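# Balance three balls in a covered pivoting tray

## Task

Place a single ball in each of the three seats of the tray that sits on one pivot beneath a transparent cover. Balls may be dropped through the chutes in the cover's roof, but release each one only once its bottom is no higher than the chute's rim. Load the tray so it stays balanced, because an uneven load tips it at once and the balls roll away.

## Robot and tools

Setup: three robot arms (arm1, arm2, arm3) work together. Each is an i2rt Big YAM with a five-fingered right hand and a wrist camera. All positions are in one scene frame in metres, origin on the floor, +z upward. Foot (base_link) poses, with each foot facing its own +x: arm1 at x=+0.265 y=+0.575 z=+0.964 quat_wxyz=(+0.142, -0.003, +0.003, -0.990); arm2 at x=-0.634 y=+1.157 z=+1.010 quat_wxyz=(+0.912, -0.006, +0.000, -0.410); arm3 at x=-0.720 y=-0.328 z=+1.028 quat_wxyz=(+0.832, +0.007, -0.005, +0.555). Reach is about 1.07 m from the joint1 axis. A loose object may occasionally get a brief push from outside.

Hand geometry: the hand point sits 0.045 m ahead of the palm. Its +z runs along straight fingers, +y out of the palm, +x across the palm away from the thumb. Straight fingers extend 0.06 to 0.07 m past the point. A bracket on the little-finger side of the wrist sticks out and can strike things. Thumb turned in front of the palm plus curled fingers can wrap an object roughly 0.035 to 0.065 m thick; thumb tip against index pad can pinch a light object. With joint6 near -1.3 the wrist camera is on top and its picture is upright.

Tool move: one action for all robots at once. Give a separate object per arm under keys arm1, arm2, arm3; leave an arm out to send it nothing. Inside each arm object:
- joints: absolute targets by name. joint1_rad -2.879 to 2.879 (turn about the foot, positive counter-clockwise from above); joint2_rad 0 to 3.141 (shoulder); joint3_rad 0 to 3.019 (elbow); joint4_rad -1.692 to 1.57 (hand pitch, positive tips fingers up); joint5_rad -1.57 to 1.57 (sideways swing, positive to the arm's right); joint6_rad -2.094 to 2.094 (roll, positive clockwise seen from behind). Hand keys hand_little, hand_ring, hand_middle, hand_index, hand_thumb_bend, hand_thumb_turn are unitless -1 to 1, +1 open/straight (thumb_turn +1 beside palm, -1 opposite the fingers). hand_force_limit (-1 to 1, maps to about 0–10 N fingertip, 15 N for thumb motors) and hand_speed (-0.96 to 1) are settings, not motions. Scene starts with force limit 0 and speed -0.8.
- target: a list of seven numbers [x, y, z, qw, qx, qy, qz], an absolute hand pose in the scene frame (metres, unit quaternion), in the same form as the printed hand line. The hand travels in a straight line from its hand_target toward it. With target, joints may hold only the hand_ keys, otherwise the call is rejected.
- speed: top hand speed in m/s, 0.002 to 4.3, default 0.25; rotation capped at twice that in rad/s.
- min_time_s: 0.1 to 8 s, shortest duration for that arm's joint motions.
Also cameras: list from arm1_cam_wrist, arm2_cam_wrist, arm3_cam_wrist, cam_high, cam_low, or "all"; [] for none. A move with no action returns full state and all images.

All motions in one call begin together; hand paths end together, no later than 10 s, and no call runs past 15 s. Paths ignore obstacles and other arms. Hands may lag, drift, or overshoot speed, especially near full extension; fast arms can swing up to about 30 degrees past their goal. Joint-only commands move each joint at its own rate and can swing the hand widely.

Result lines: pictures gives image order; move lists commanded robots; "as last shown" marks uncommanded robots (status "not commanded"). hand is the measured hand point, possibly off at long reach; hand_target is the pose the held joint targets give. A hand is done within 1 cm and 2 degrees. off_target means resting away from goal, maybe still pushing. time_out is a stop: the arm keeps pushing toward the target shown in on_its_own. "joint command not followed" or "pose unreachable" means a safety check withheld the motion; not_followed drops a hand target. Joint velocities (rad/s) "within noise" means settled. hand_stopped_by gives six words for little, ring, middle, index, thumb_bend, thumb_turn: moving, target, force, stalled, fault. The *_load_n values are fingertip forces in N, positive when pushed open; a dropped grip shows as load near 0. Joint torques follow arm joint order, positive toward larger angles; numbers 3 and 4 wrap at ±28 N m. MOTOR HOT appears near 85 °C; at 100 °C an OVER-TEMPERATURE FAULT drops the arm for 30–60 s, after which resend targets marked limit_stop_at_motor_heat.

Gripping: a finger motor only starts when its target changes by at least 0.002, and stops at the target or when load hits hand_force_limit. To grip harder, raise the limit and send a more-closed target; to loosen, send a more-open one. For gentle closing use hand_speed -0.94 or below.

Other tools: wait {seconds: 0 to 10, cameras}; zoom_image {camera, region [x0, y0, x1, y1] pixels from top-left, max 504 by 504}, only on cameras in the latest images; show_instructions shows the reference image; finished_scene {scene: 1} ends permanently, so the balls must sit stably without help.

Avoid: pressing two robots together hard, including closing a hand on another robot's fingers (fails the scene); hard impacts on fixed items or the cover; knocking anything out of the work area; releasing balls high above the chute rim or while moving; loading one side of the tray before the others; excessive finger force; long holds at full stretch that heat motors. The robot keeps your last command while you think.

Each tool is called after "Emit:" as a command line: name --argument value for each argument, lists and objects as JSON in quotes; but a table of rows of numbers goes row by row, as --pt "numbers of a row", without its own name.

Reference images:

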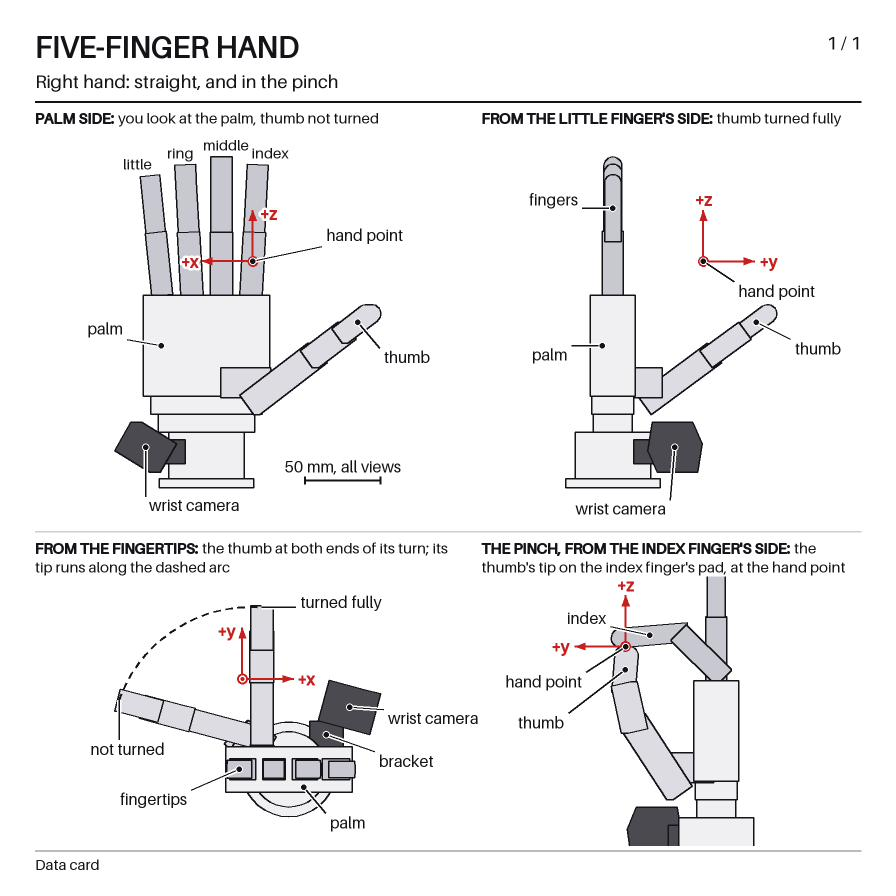

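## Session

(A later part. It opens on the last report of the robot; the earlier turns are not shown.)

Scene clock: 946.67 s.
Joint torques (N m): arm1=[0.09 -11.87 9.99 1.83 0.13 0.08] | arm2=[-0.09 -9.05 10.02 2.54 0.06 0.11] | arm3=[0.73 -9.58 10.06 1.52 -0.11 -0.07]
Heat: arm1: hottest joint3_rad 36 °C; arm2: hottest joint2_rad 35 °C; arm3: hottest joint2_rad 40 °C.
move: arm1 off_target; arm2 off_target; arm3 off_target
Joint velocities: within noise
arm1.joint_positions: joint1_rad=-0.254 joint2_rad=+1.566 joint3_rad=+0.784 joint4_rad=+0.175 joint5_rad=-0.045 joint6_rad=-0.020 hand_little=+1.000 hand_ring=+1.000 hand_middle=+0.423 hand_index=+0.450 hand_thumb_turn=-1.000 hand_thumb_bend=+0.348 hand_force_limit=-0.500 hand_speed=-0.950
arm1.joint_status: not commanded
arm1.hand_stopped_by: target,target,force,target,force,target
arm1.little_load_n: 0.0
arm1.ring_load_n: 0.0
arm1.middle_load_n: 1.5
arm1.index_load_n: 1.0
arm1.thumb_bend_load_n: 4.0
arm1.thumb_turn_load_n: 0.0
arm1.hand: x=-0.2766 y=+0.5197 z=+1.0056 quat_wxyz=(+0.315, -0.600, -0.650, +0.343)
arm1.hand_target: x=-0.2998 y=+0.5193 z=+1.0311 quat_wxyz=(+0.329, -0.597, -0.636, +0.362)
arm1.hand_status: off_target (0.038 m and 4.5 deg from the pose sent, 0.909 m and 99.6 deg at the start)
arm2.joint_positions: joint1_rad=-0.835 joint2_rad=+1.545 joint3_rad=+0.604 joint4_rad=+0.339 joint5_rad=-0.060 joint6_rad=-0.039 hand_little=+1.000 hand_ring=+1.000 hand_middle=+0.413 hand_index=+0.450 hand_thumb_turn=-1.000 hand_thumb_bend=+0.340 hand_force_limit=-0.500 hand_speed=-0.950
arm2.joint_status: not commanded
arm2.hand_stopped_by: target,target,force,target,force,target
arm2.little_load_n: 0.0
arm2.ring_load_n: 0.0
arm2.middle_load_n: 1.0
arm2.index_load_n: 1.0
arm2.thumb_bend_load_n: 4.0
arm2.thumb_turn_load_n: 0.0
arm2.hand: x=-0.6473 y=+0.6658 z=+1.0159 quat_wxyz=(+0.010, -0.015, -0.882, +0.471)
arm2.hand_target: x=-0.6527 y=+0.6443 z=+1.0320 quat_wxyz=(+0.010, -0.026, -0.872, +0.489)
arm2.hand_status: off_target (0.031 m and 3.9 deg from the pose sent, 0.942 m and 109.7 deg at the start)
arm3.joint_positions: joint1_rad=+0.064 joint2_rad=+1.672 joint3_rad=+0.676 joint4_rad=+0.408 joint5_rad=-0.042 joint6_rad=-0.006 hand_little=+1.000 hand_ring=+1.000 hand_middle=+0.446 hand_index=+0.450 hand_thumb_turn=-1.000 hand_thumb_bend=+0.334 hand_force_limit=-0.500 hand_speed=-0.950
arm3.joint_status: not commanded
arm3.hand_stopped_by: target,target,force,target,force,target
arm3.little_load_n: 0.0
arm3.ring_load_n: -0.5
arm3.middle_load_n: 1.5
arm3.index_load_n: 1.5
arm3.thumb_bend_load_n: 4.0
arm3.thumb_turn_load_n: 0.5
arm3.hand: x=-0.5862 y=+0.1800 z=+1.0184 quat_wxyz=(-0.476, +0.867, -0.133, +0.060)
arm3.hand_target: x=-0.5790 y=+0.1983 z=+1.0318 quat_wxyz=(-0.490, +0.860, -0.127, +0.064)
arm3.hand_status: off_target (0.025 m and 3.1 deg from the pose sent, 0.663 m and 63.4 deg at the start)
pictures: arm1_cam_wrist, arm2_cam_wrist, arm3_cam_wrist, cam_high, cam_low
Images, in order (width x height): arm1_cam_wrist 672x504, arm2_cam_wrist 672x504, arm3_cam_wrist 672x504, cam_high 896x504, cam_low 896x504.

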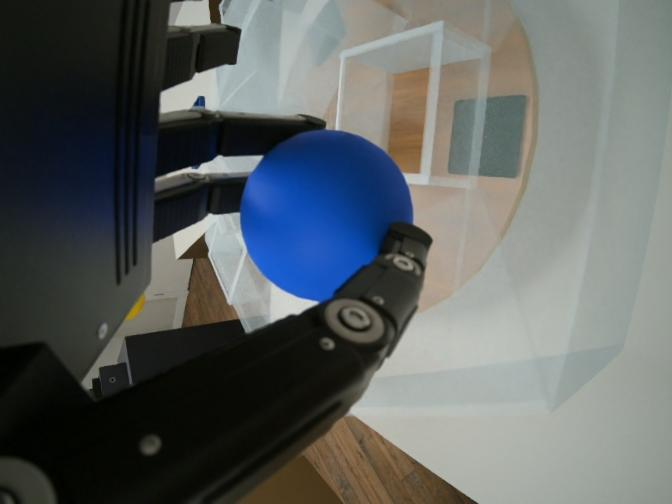

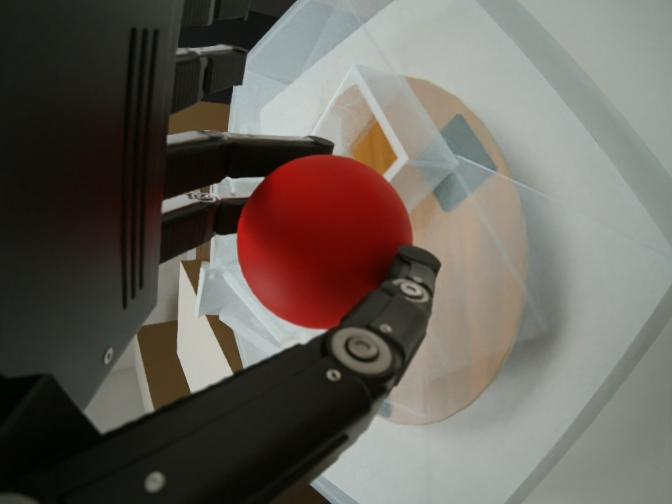

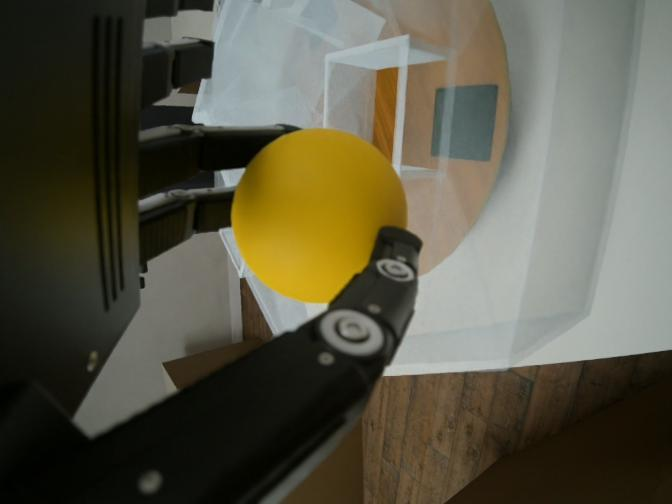

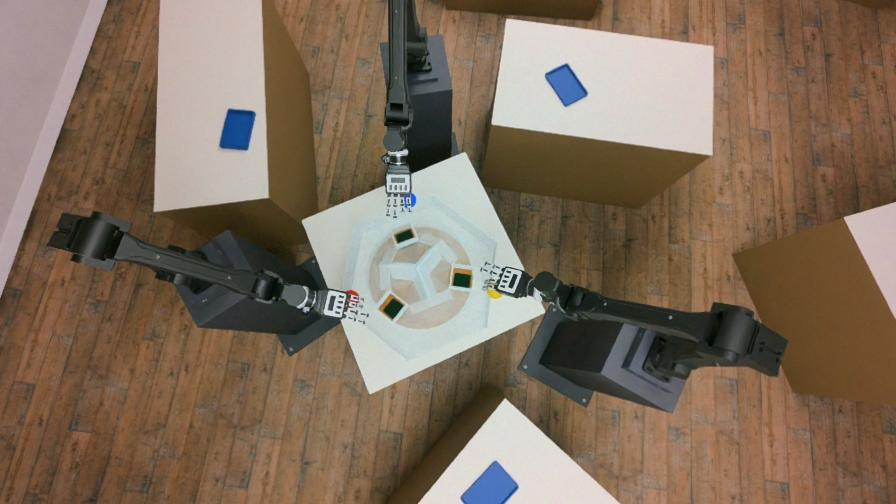

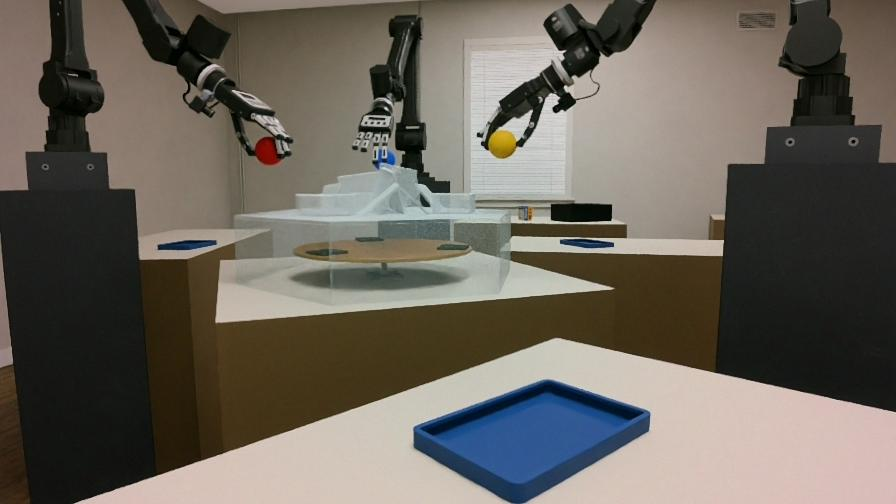

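Emit:
zoom_image --camera "arm1_cam_wrist" --region '[300, 0, 560, 260]'

Emit:
zoom_image --camera "arm2_cam_wrist" --region '[280, 30, 540, 290]'

Emit:
zoom_image --camera "arm3_cam_wrist" --region '[280, 0, 540, 260]'

Emit:
zoom_image --camera "cam_low" --region '[220, 90, 560, 290]'

Emit:
zoom_image --camera "cam_high" --region '[320, 160, 520, 340]'

Scaled by 1.938 from the camera's image (finer frame: 960x720).

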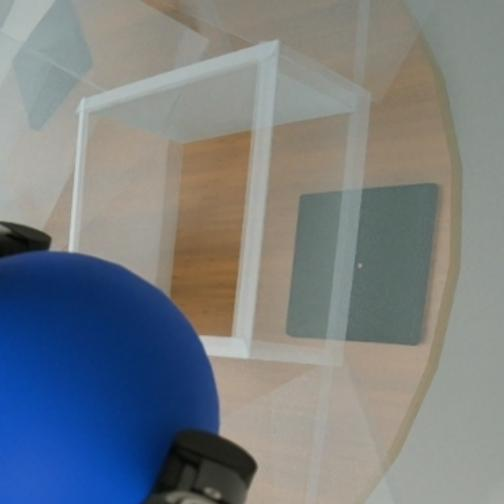

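Scaled by 1.938 from the camera's image (finer frame: 960x720).

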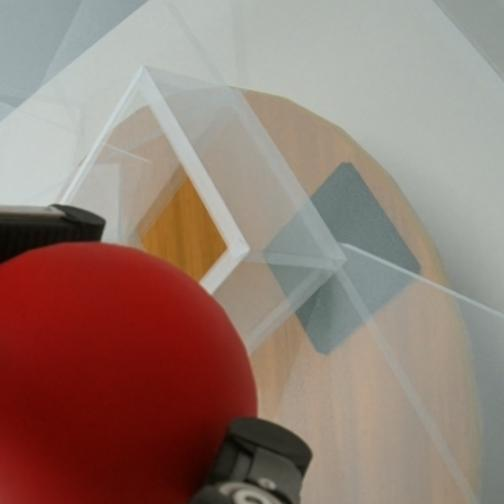

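Scaled by 1.938 from the camera's image (finer frame: 960x720).

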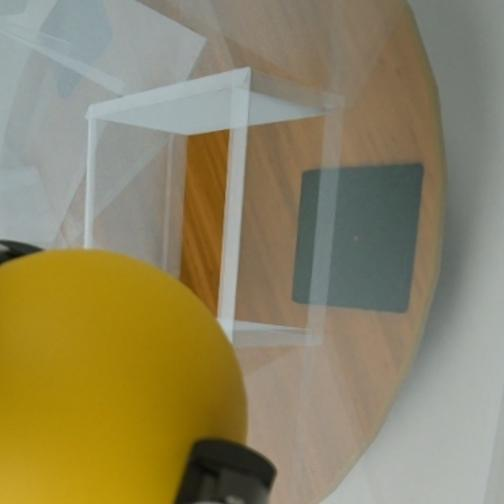

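Scaled by 1.482 from the camera's image (finer frame: 1280x720).

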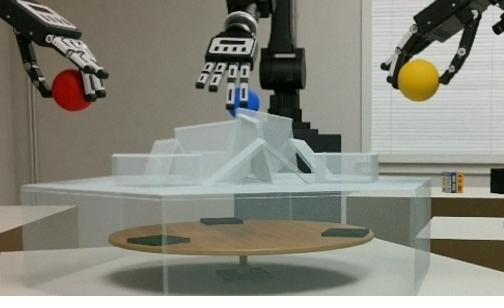

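Scaled by 2.520 from the camera's image (finer frame: 1280x720).

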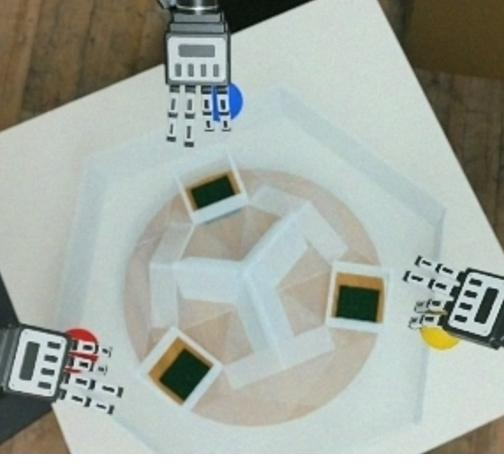

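Emit:
move --arm1 '{"target": [-0.396, 0.530, 1.0, -0.341, 0.5907, 0.6334, -0.3657], "speed": 0.12}' --arm2 '{"target": [-0.6395, 0.520, 0.99, -0.0131, 0.0227, 0.8658, -0.4999], "speed": 0.12}' --arm3 '{"target": [-0.536, 0.3213, 0.985, 0.4952, -0.8576, 0.1205, -0.0696], "speed": 0.12}' --cameras '["all"]'

Emit:
zoom_image --camera "arm1_cam_wrist" --region '[200, 60, 460, 320]'

Emit:
zoom_image --camera "arm2_cam_wrist" --region '[200, 60, 460, 320]'

Emit:
zoom_image --camera "arm3_cam_wrist" --region '[200, 60, 460, 320]'

Emit:
zoom_image --camera "cam_low" --region '[220, 90, 560, 290]'

Emit:
zoom_image --camera "cam_high" --region '[320, 160, 520, 340]'

Scene clock: 1037.70 s.
Joint torques (N m): arm1=[-0.56 -14.74 10.1 3 -0.1 -0.11] | arm2=[1.44 -13.57 10.15 3.18 0.12 0.11] | arm3=[0.97 -14.1 10.36 1.54 -0.05 -0.09]
Heat: arm1: hottest joint3_rad 41 °C; arm2: hottest joint3_rad 39 °C; arm3: hottest joint2_rad 39 °C.
move: arm1 off_target; arm2 off_target; arm3 off_target
Joint velocities: within noise
arm1.joint_positions: joint1_rad=-0.265 joint2_rad=+1.827 joint3_rad=+1.015 joint4_rad=+0.194 joint5_rad=-0.049 joint6_rad=-0.020 hand_little=+1.000 hand_ring=+1.000 hand_middle=+0.423 hand_index=+0.450 hand_thumb_turn=-1.000 hand_thumb_bend=+0.348 hand_force_limit=-0.500 hand_speed=-0.950
arm1.joint_status: not commanded
arm1.hand_stopped_by: target,target,force,target,force,target
arm1.little_load_n: 0.0
arm1.ring_load_n: 0.0
arm1.middle_load_n: 1.5
arm1.index_load_n: 1.0
arm1.thumb_bend_load_n: 3.5
arm1.thumb_turn_load_n: 0.0
arm1.hand: x=-0.3629 y=+0.5230 z=+0.9670 quat_wxyz=(+0.313, -0.605, -0.649, +0.340)
arm1.hand_target: x=-0.3934 y=+0.5297 z=+0.9999 quat_wxyz=(+0.342, -0.591, -0.633, +0.365)
arm1.hand_status: off_target (0.047 m and 4.9 deg from the pose sent, 0.120 m and 4.5 deg at the start)
arm2.joint_positions: joint1_rad=-0.796 joint2_rad=+1.884 joint3_rad=+0.915 joint4_rad=+0.374 joint5_rad=-0.011 joint6_rad=-0.018 hand_little=+1.000 hand_ring=+1.000 hand_middle=+0.413 hand_index=+0.450 hand_thumb_turn=-1.000 hand_thumb_bend=+0.340 hand_force_limit=-0.500 hand_speed=-0.950
arm2.joint_status: not commanded
arm2.hand_stopped_by: target,target,force,target,force,target
arm2.little_load_n: 0.0
arm2.ring_load_n: 0.0
arm2.middle_load_n: 1.5
arm2.index_load_n: 1.5
arm2.thumb_bend_load_n: 4.0
arm2.thumb_turn_load_n: 0.0
arm2.hand: x=-0.6450 y=+0.5482 z=+0.9710 quat_wxyz=(+0.018, -0.019, -0.880, +0.473)
arm2.hand_target: x=-0.6379 y=+0.5219 z=+0.9901 quat_wxyz=(+0.012, -0.021, -0.866, +0.500)
arm2.hand_status: off_target (0.034 m and 3.5 deg from the pose sent, 0.148 m and 3.9 deg at the start)
arm3.joint_positions: joint1_rad=+0.064 joint2_rad=+2.014 joint3_rad=+1.045 joint4_rad=+0.395 joint5_rad=-0.042 joint6_rad=-0.020 hand_little=+1.000 hand_ring=+1.000 hand_middle=+0.446 hand_index=+0.450 hand_thumb_turn=-1.000 hand_thumb_bend=+0.334 hand_force_limit=-0.500 hand_speed=-0.950
arm3.joint_status: not commanded
arm3.hand_stopped_by: target,target,force,target,force,target
arm3.little_load_n: 0.0
arm3.ring_load_n: 0.0
arm3.middle_load_n: 1.5
arm3.index_load_n: 1.0
arm3.thumb_bend_load_n: 4.0
arm3.thumb_turn_load_n: 0.0
arm3.hand: x=-0.5435 y=+0.3023 z=+0.9713 quat_wxyz=(-0.481, +0.865, -0.127, +0.064)
arm3.hand_target: x=-0.5356 y=+0.3206 z=+0.9852 quat_wxyz=(-0.496, +0.857, -0.121, +0.070)
arm3.hand_status: off_target (0.025 m and 2.0 deg from the pose sent, 0.154 m and 3.1 deg at the start)
pictures: arm1_cam_wrist, arm2_cam_wrist, arm3_cam_wrist, cam_high, cam_low
Images, in order (width x height): arm1_cam_wrist 672x504, arm2_cam_wrist 672x504, arm3_cam_wrist 672x504, cam_high 896x504, cam_low 896x504.

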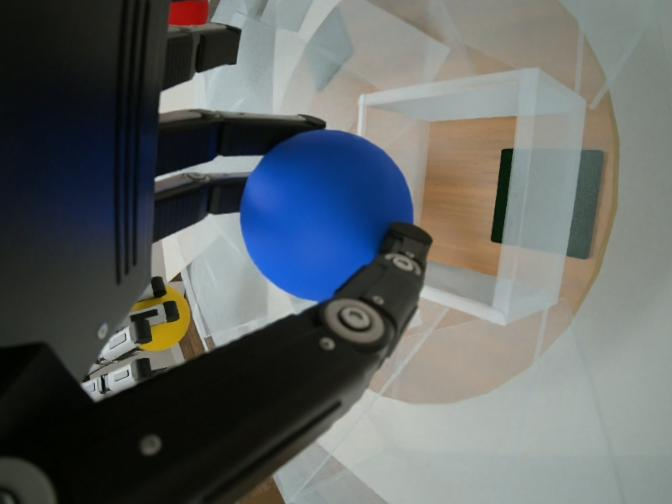

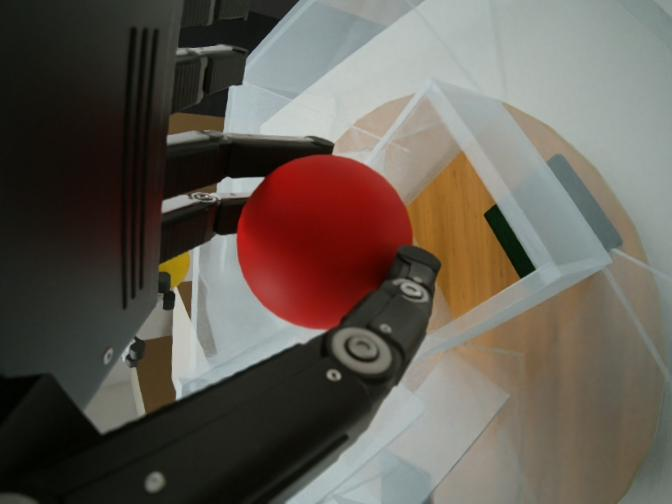

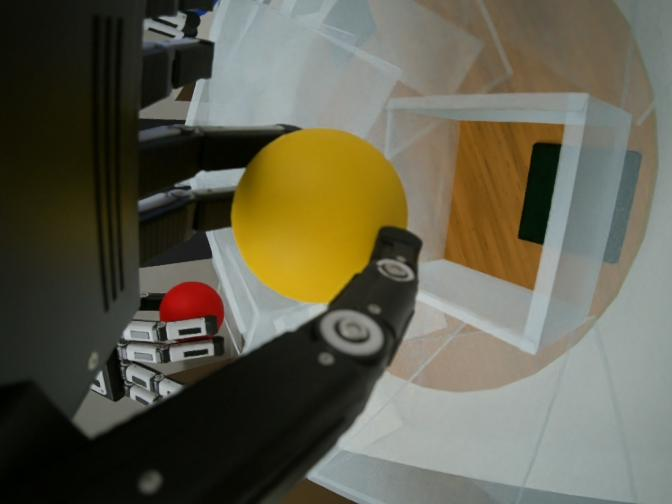

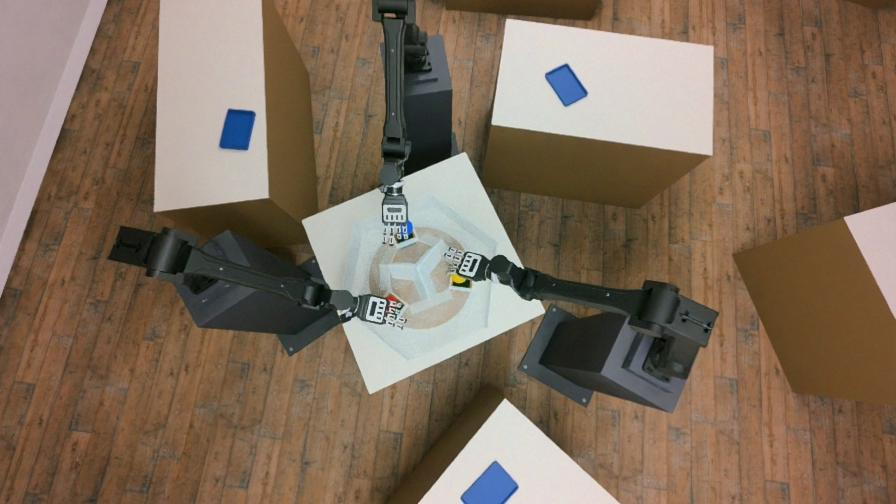

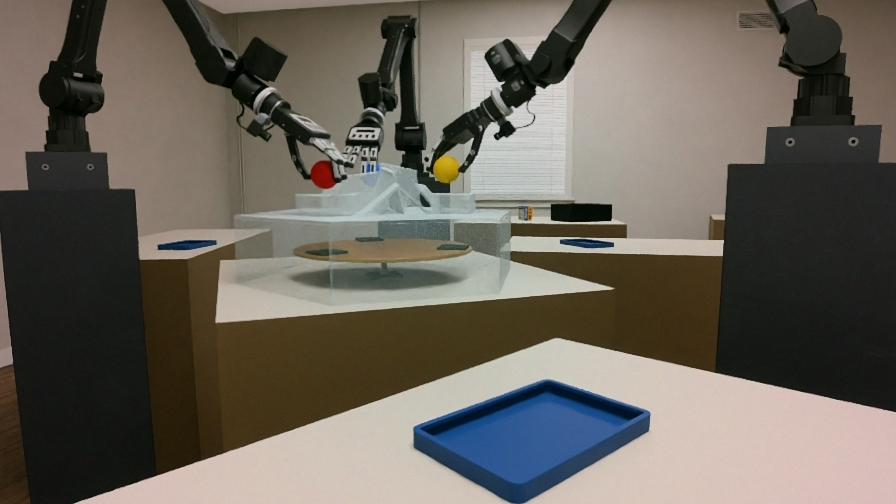

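Scaled by 1.938 from the camera's image (finer frame: 960x720).

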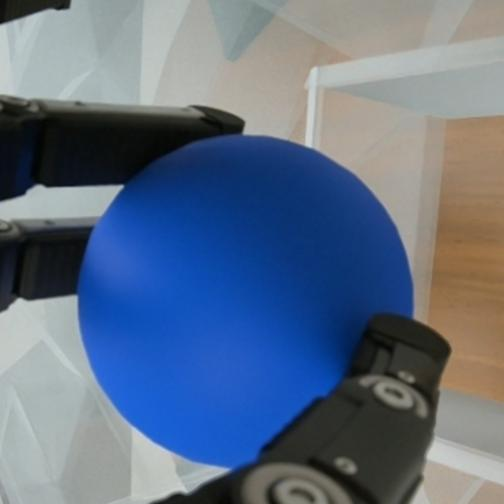

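Scaled by 1.938 from the camera's image (finer frame: 960x720).

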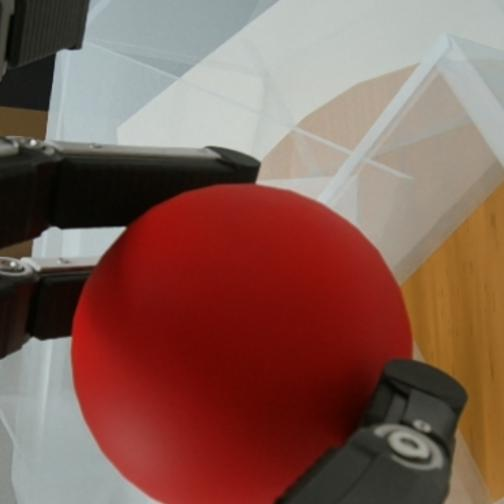

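Scaled by 1.938 from the camera's image (finer frame: 960x720).

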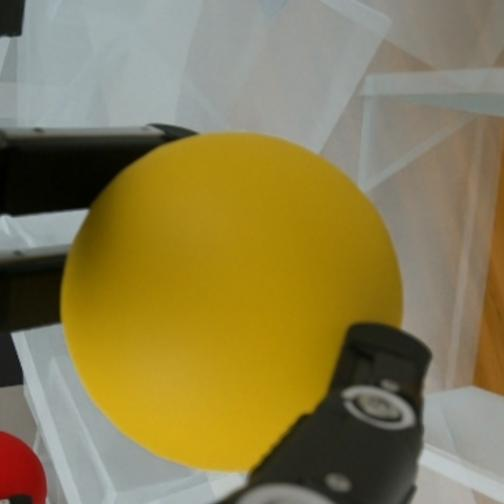

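Scaled by 1.482 from the camera's image (finer frame: 1280x720).

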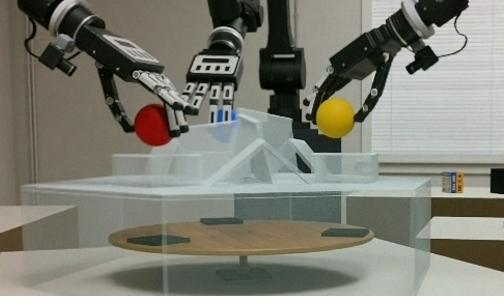

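Scaled by 2.520 from the camera's image (finer frame: 1280x720).

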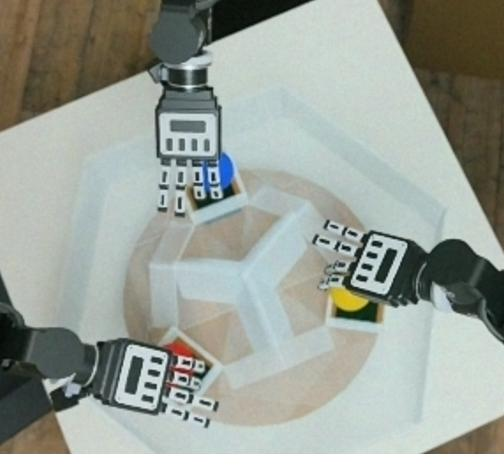

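Emit:
zoom_image --camera "arm1_cam_wrist" --region '[350, 50, 620, 340]'

Emit:
zoom_image --camera "arm2_cam_wrist" --region '[350, 60, 640, 370]'

Emit:
zoom_image --camera "arm3_cam_wrist" --region '[370, 70, 650, 370]'

Scaled by 1.738 from the camera's image (finer frame: 960x720).

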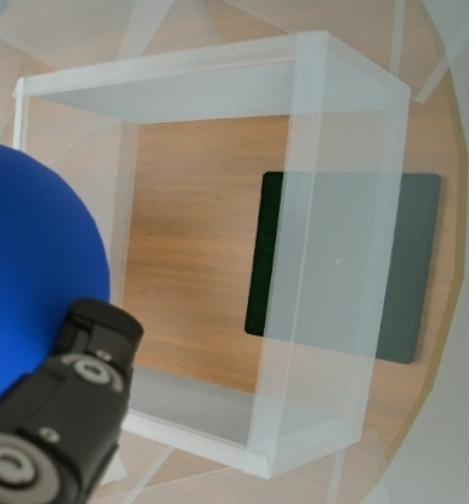

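Scaled by 1.626 from the camera's image (finer frame: 960x720).

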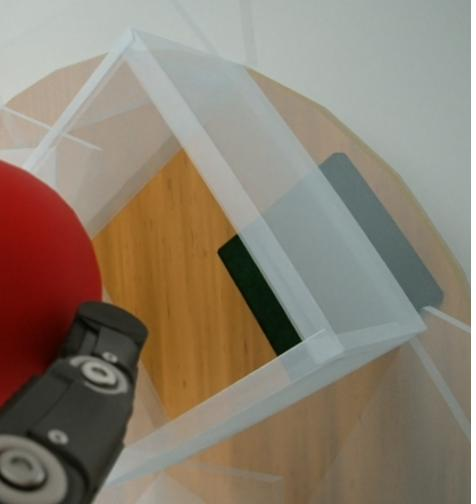

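Scaled by 1.680 from the camera's image (finer frame: 960x720).

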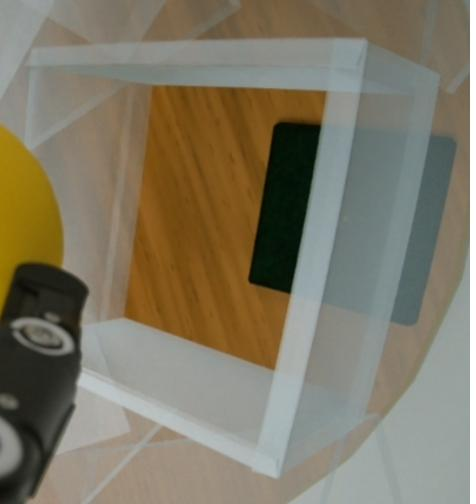

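Emit:
move --arm1 '{"target": [-0.3965, 0.5363, 0.981, -0.341, 0.5907, 0.6334, -0.3657], "speed": 0.1}' --arm2 '{"target": [-0.635, 0.5267, 0.967, -0.0131, 0.0227, 0.8658, -0.4999], "speed": 0.1}' --arm3 '{"target": [-0.533, 0.3103, 0.962, 0.4952, -0.8576, 0.1205, -0.0696], "speed": 0.1}' --cameras '["all"]'

Emit:
zoom_image --camera "arm1_cam_wrist" --region '[350, 50, 620, 340]'

Emit:
zoom_image --camera "arm2_cam_wrist" --region '[350, 60, 640, 370]'

Emit:
zoom_image --camera "arm3_cam_wrist" --region '[370, 70, 650, 370]'

Emit:
zoom_image --camera "cam_low" --region '[280, 140, 500, 270]'

Emit:
zoom_image --camera "cam_high" --region '[360, 210, 490, 340]'

Scene clock: 1137.70 s.
Joint torques (N m): arm1=[0.38 -15.27 9.51 3.19 -0.12 -0.13] | arm2=[1.55 -14.04 7.86 3.28 0.13 0.11] | arm3=[0.26 -14.33 7.69 2.73 -0.14 -0.08]
Heat: arm1: hottest joint3_rad 44 °C; arm2: hottest joint3_rad 38 °C; arm3: hottest joint3_rad 43 °C.
move: arm1 off_target; arm2 off_target; arm3 off_target
Joint velocities: within noise
arm1.joint_positions: joint1_rad=-0.278 joint2_rad=+1.867 joint3_rad=+1.015 joint4_rad=+0.237 joint5_rad=-0.063 joint6_rad=-0.024 hand_little=+1.000 hand_ring=+1.000 hand_middle=+0.423 hand_index=+0.450 hand_thumb_turn=-1.000 hand_thumb_bend=+0.348 hand_force_limit=-0.500 hand_speed=-0.950
arm1.joint_status: not commanded
arm1.hand_stopped_by: target,target,force,target,force,target
arm1.little_load_n: -0.5
arm1.ring_load_n: 0.0
arm1.middle_load_n: 1.5
arm1.index_load_n: 1.0
arm1.thumb_bend_load_n: 4.0
arm1.thumb_turn_load_n: 0.5
arm1.hand: x=-0.3663 y=+0.5293 z=+0.9508 quat_wxyz=(+0.312, -0.605, -0.647, +0.343)
arm1.hand_target: x=-0.3944 y=+0.5361 z=+0.9820 quat_wxyz=(+0.341, -0.591, -0.633, +0.366)
arm1.hand_status: off_target (0.043 m and 4.8 deg from the pose sent, 0.039 m and 4.9 deg at the start)
arm2.joint_positions: joint1_rad=-0.792 joint2_rad=+1.930 joint3_rad=+0.915 joint4_rad=+0.437 joint5_rad=-0.004 joint6_rad=-0.013 hand_little=+1.000 hand_ring=+1.000 hand_middle=+0.413 hand_index=+0.450 hand_thumb_turn=-1.000 hand_thumb_bend=+0.340 hand_force_limit=-0.500 hand_speed=-0.950
arm2.joint_status: not commanded
arm2.hand_stopped_by: target,target,force,target,force,target
arm2.little_load_n: 0.0
arm2.ring_load_n: 0.0
arm2.middle_load_n: 1.0
arm2.index_load_n: 1.0
arm2.thumb_bend_load_n: 4.0
arm2.thumb_turn_load_n: 0.0
arm2.hand: x=-0.6438 y=+0.5437 z=+0.9559 quat_wxyz=(+0.019, -0.021, -0.876, +0.481)
arm2.hand_target: x=-0.6346 y=+0.5275 z=+0.9674 quat_wxyz=(+0.013, -0.022, -0.866, +0.500)
arm2.hand_status: off_target (0.022 m and 2.6 deg from the pose sent, 0.024 m and 3.5 deg at the start)
arm3.joint_positions: joint1_rad=+0.061 joint2_rad=+2.052 joint3_rad=+1.045 joint4_rad=+0.429 joint5_rad=-0.050 joint6_rad=-0.026 hand_little=+1.000 hand_ring=+1.000 hand_middle=+0.446 hand_index=+0.450 hand_thumb_turn=-1.000 hand_thumb_bend=+0.334 hand_force_limit=-0.500 hand_speed=-0.950
arm3.joint_status: not commanded
arm3.hand_stopped_by: target,target,force,target,force,target
arm3.little_load_n: 0.0
arm3.ring_load_n: 0.0
arm3.middle_load_n: 1.5
arm3.index_load_n: 1.5
arm3.thumb_bend_load_n: 4.0
arm3.thumb_turn_load_n: 0.5
arm3.hand: x=-0.5431 y=+0.3009 z=+0.9536 quat_wxyz=(-0.480, +0.866, -0.124, +0.063)
arm3.hand_target: x=-0.5330 y=+0.3097 z=+0.9615 quat_wxyz=(-0.495, +0.858, -0.121, +0.070)
arm3.hand_status: off_target (0.016 m and 2.2 deg from the pose sent, 0.016 m and 2.0 deg at the start)
pictures: arm1_cam_wrist, arm2_cam_wrist, arm3_cam_wrist, cam_high, cam_low
Images, in order (width x height): arm1_cam_wrist 672x504, arm2_cam_wrist 672x504, arm3_cam_wrist 672x504, cam_high 896x504, cam_low 896x504.

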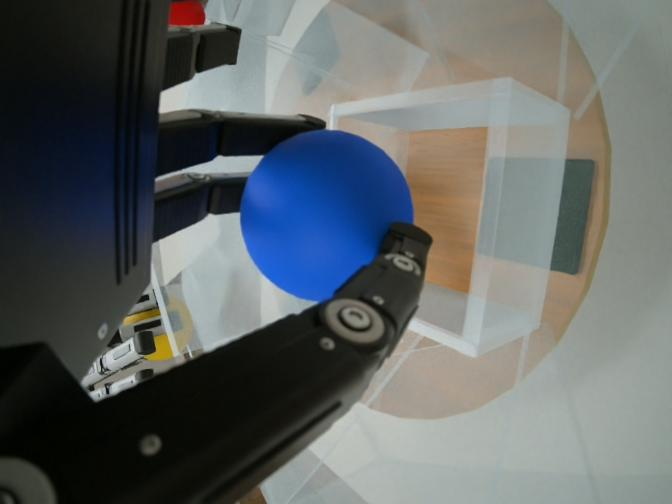

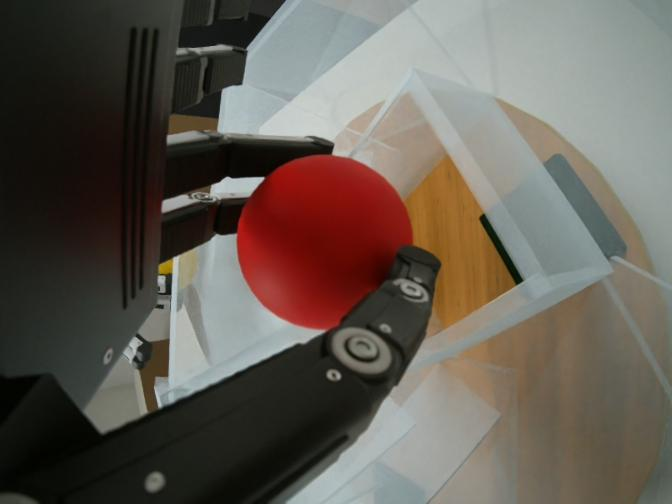

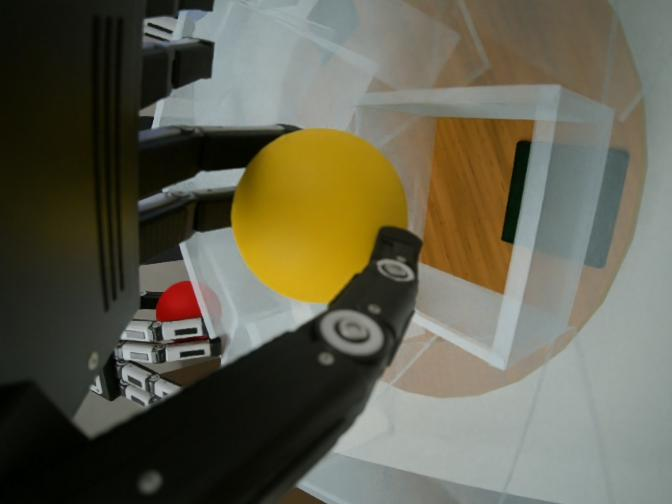

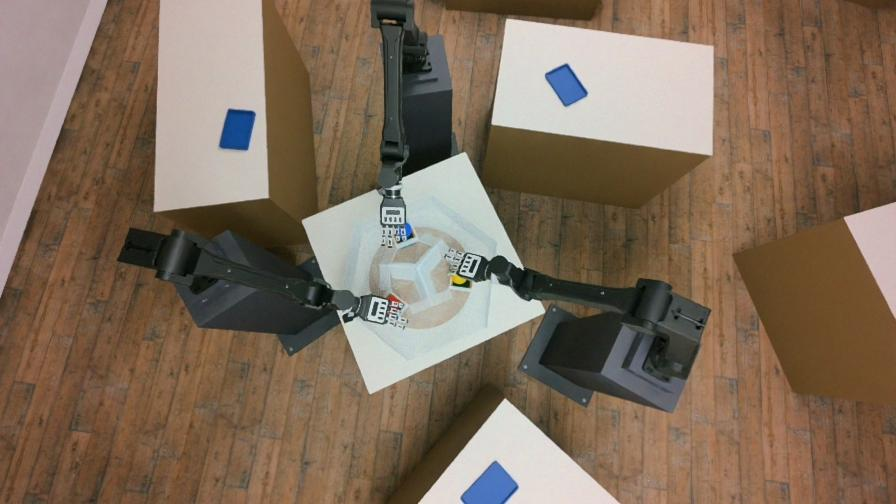

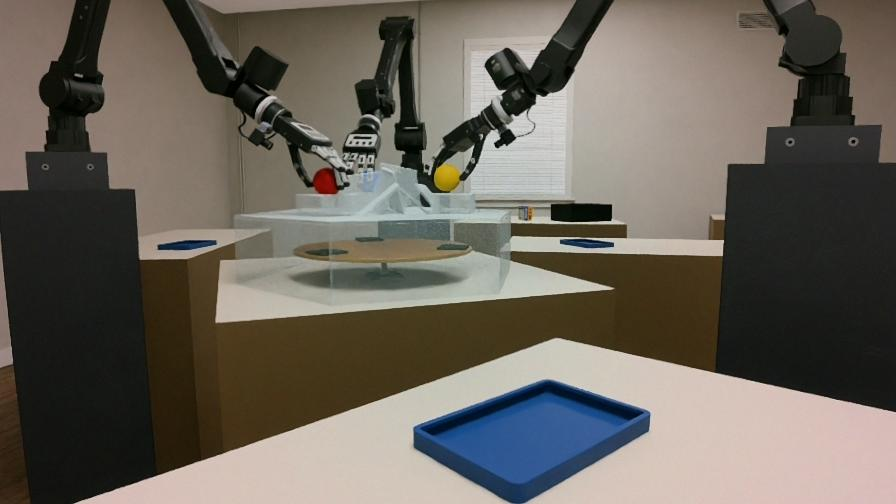

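Scaled by 1.738 from the camera's image (finer frame: 960x720).

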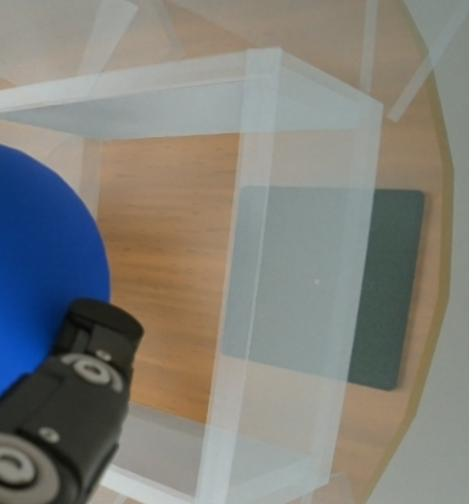

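Scaled by 1.626 from the camera's image (finer frame: 960x720).

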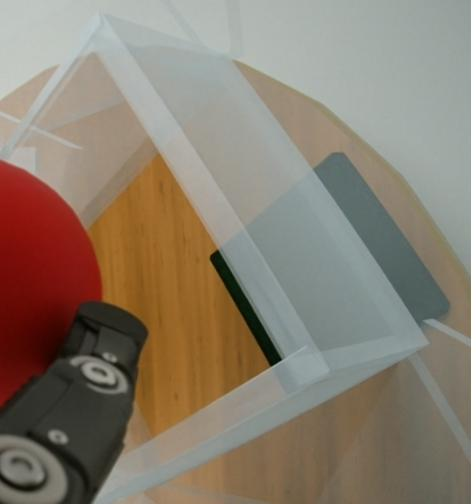

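Scaled by 1.680 from the camera's image (finer frame: 960x720).

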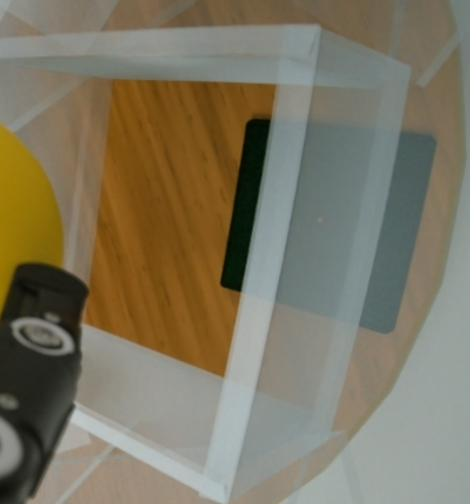

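Scaled by 2.291 from the camera's image (finer frame: 1280x720).

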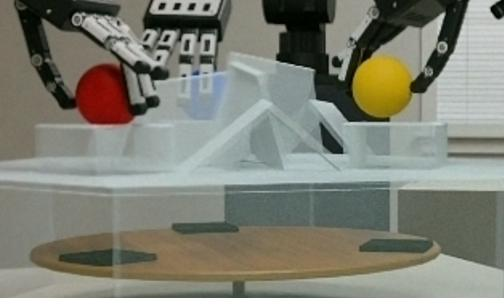

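Scaled by 3.877 from the camera's image (finer frame: 1280x720).

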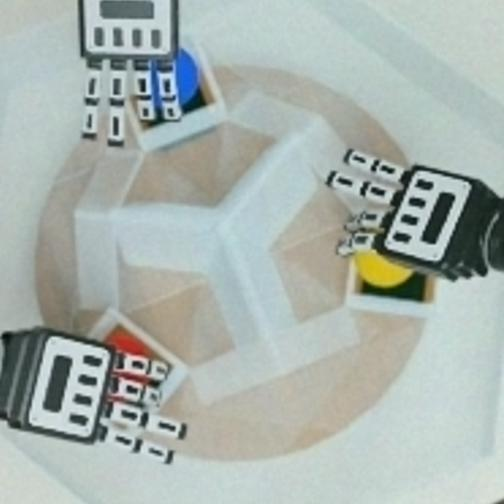

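Emit:
zoom_image --camera "cam_high" --region '[365, 280, 425, 340]'

Emit:
zoom_image --camera "cam_high" --region '[435, 240, 495, 300]'

Emit:
zoom_image --camera "cam_high" --region '[375, 205, 435, 265]'

Scaled by 8.400 from the camera's image (finer frame: 1280x720).

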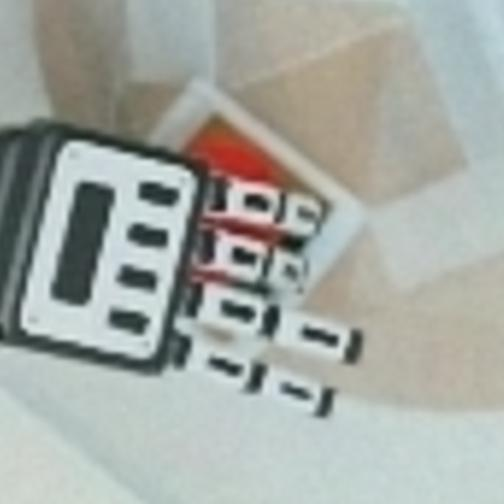

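Scaled by 8.400 from the camera's image (finer frame: 1280x720).

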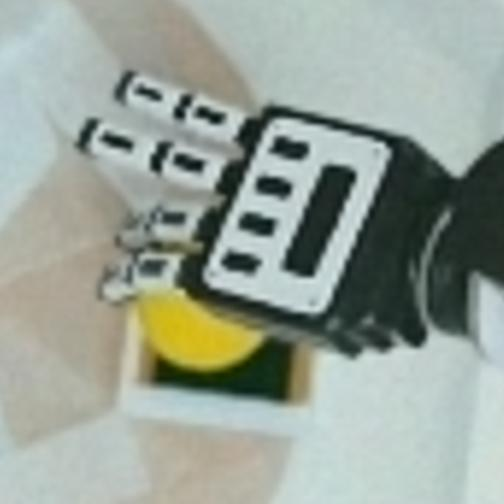

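Scaled by 8.400 from the camera's image (finer frame: 1280x720).

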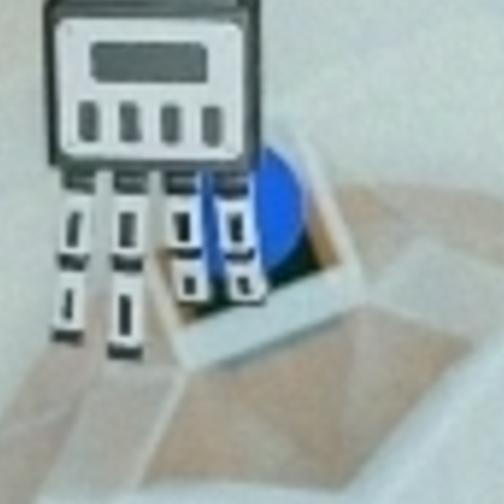

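Emit:
zoom_image --camera "cam_high" --region '[378, 286, 408, 326]'

Scaled by 12.600 from the camera's image (finer frame: 1280x720).

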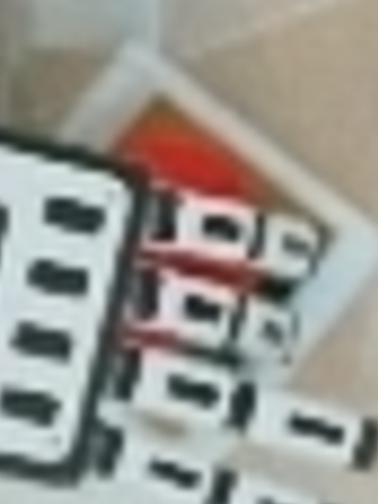

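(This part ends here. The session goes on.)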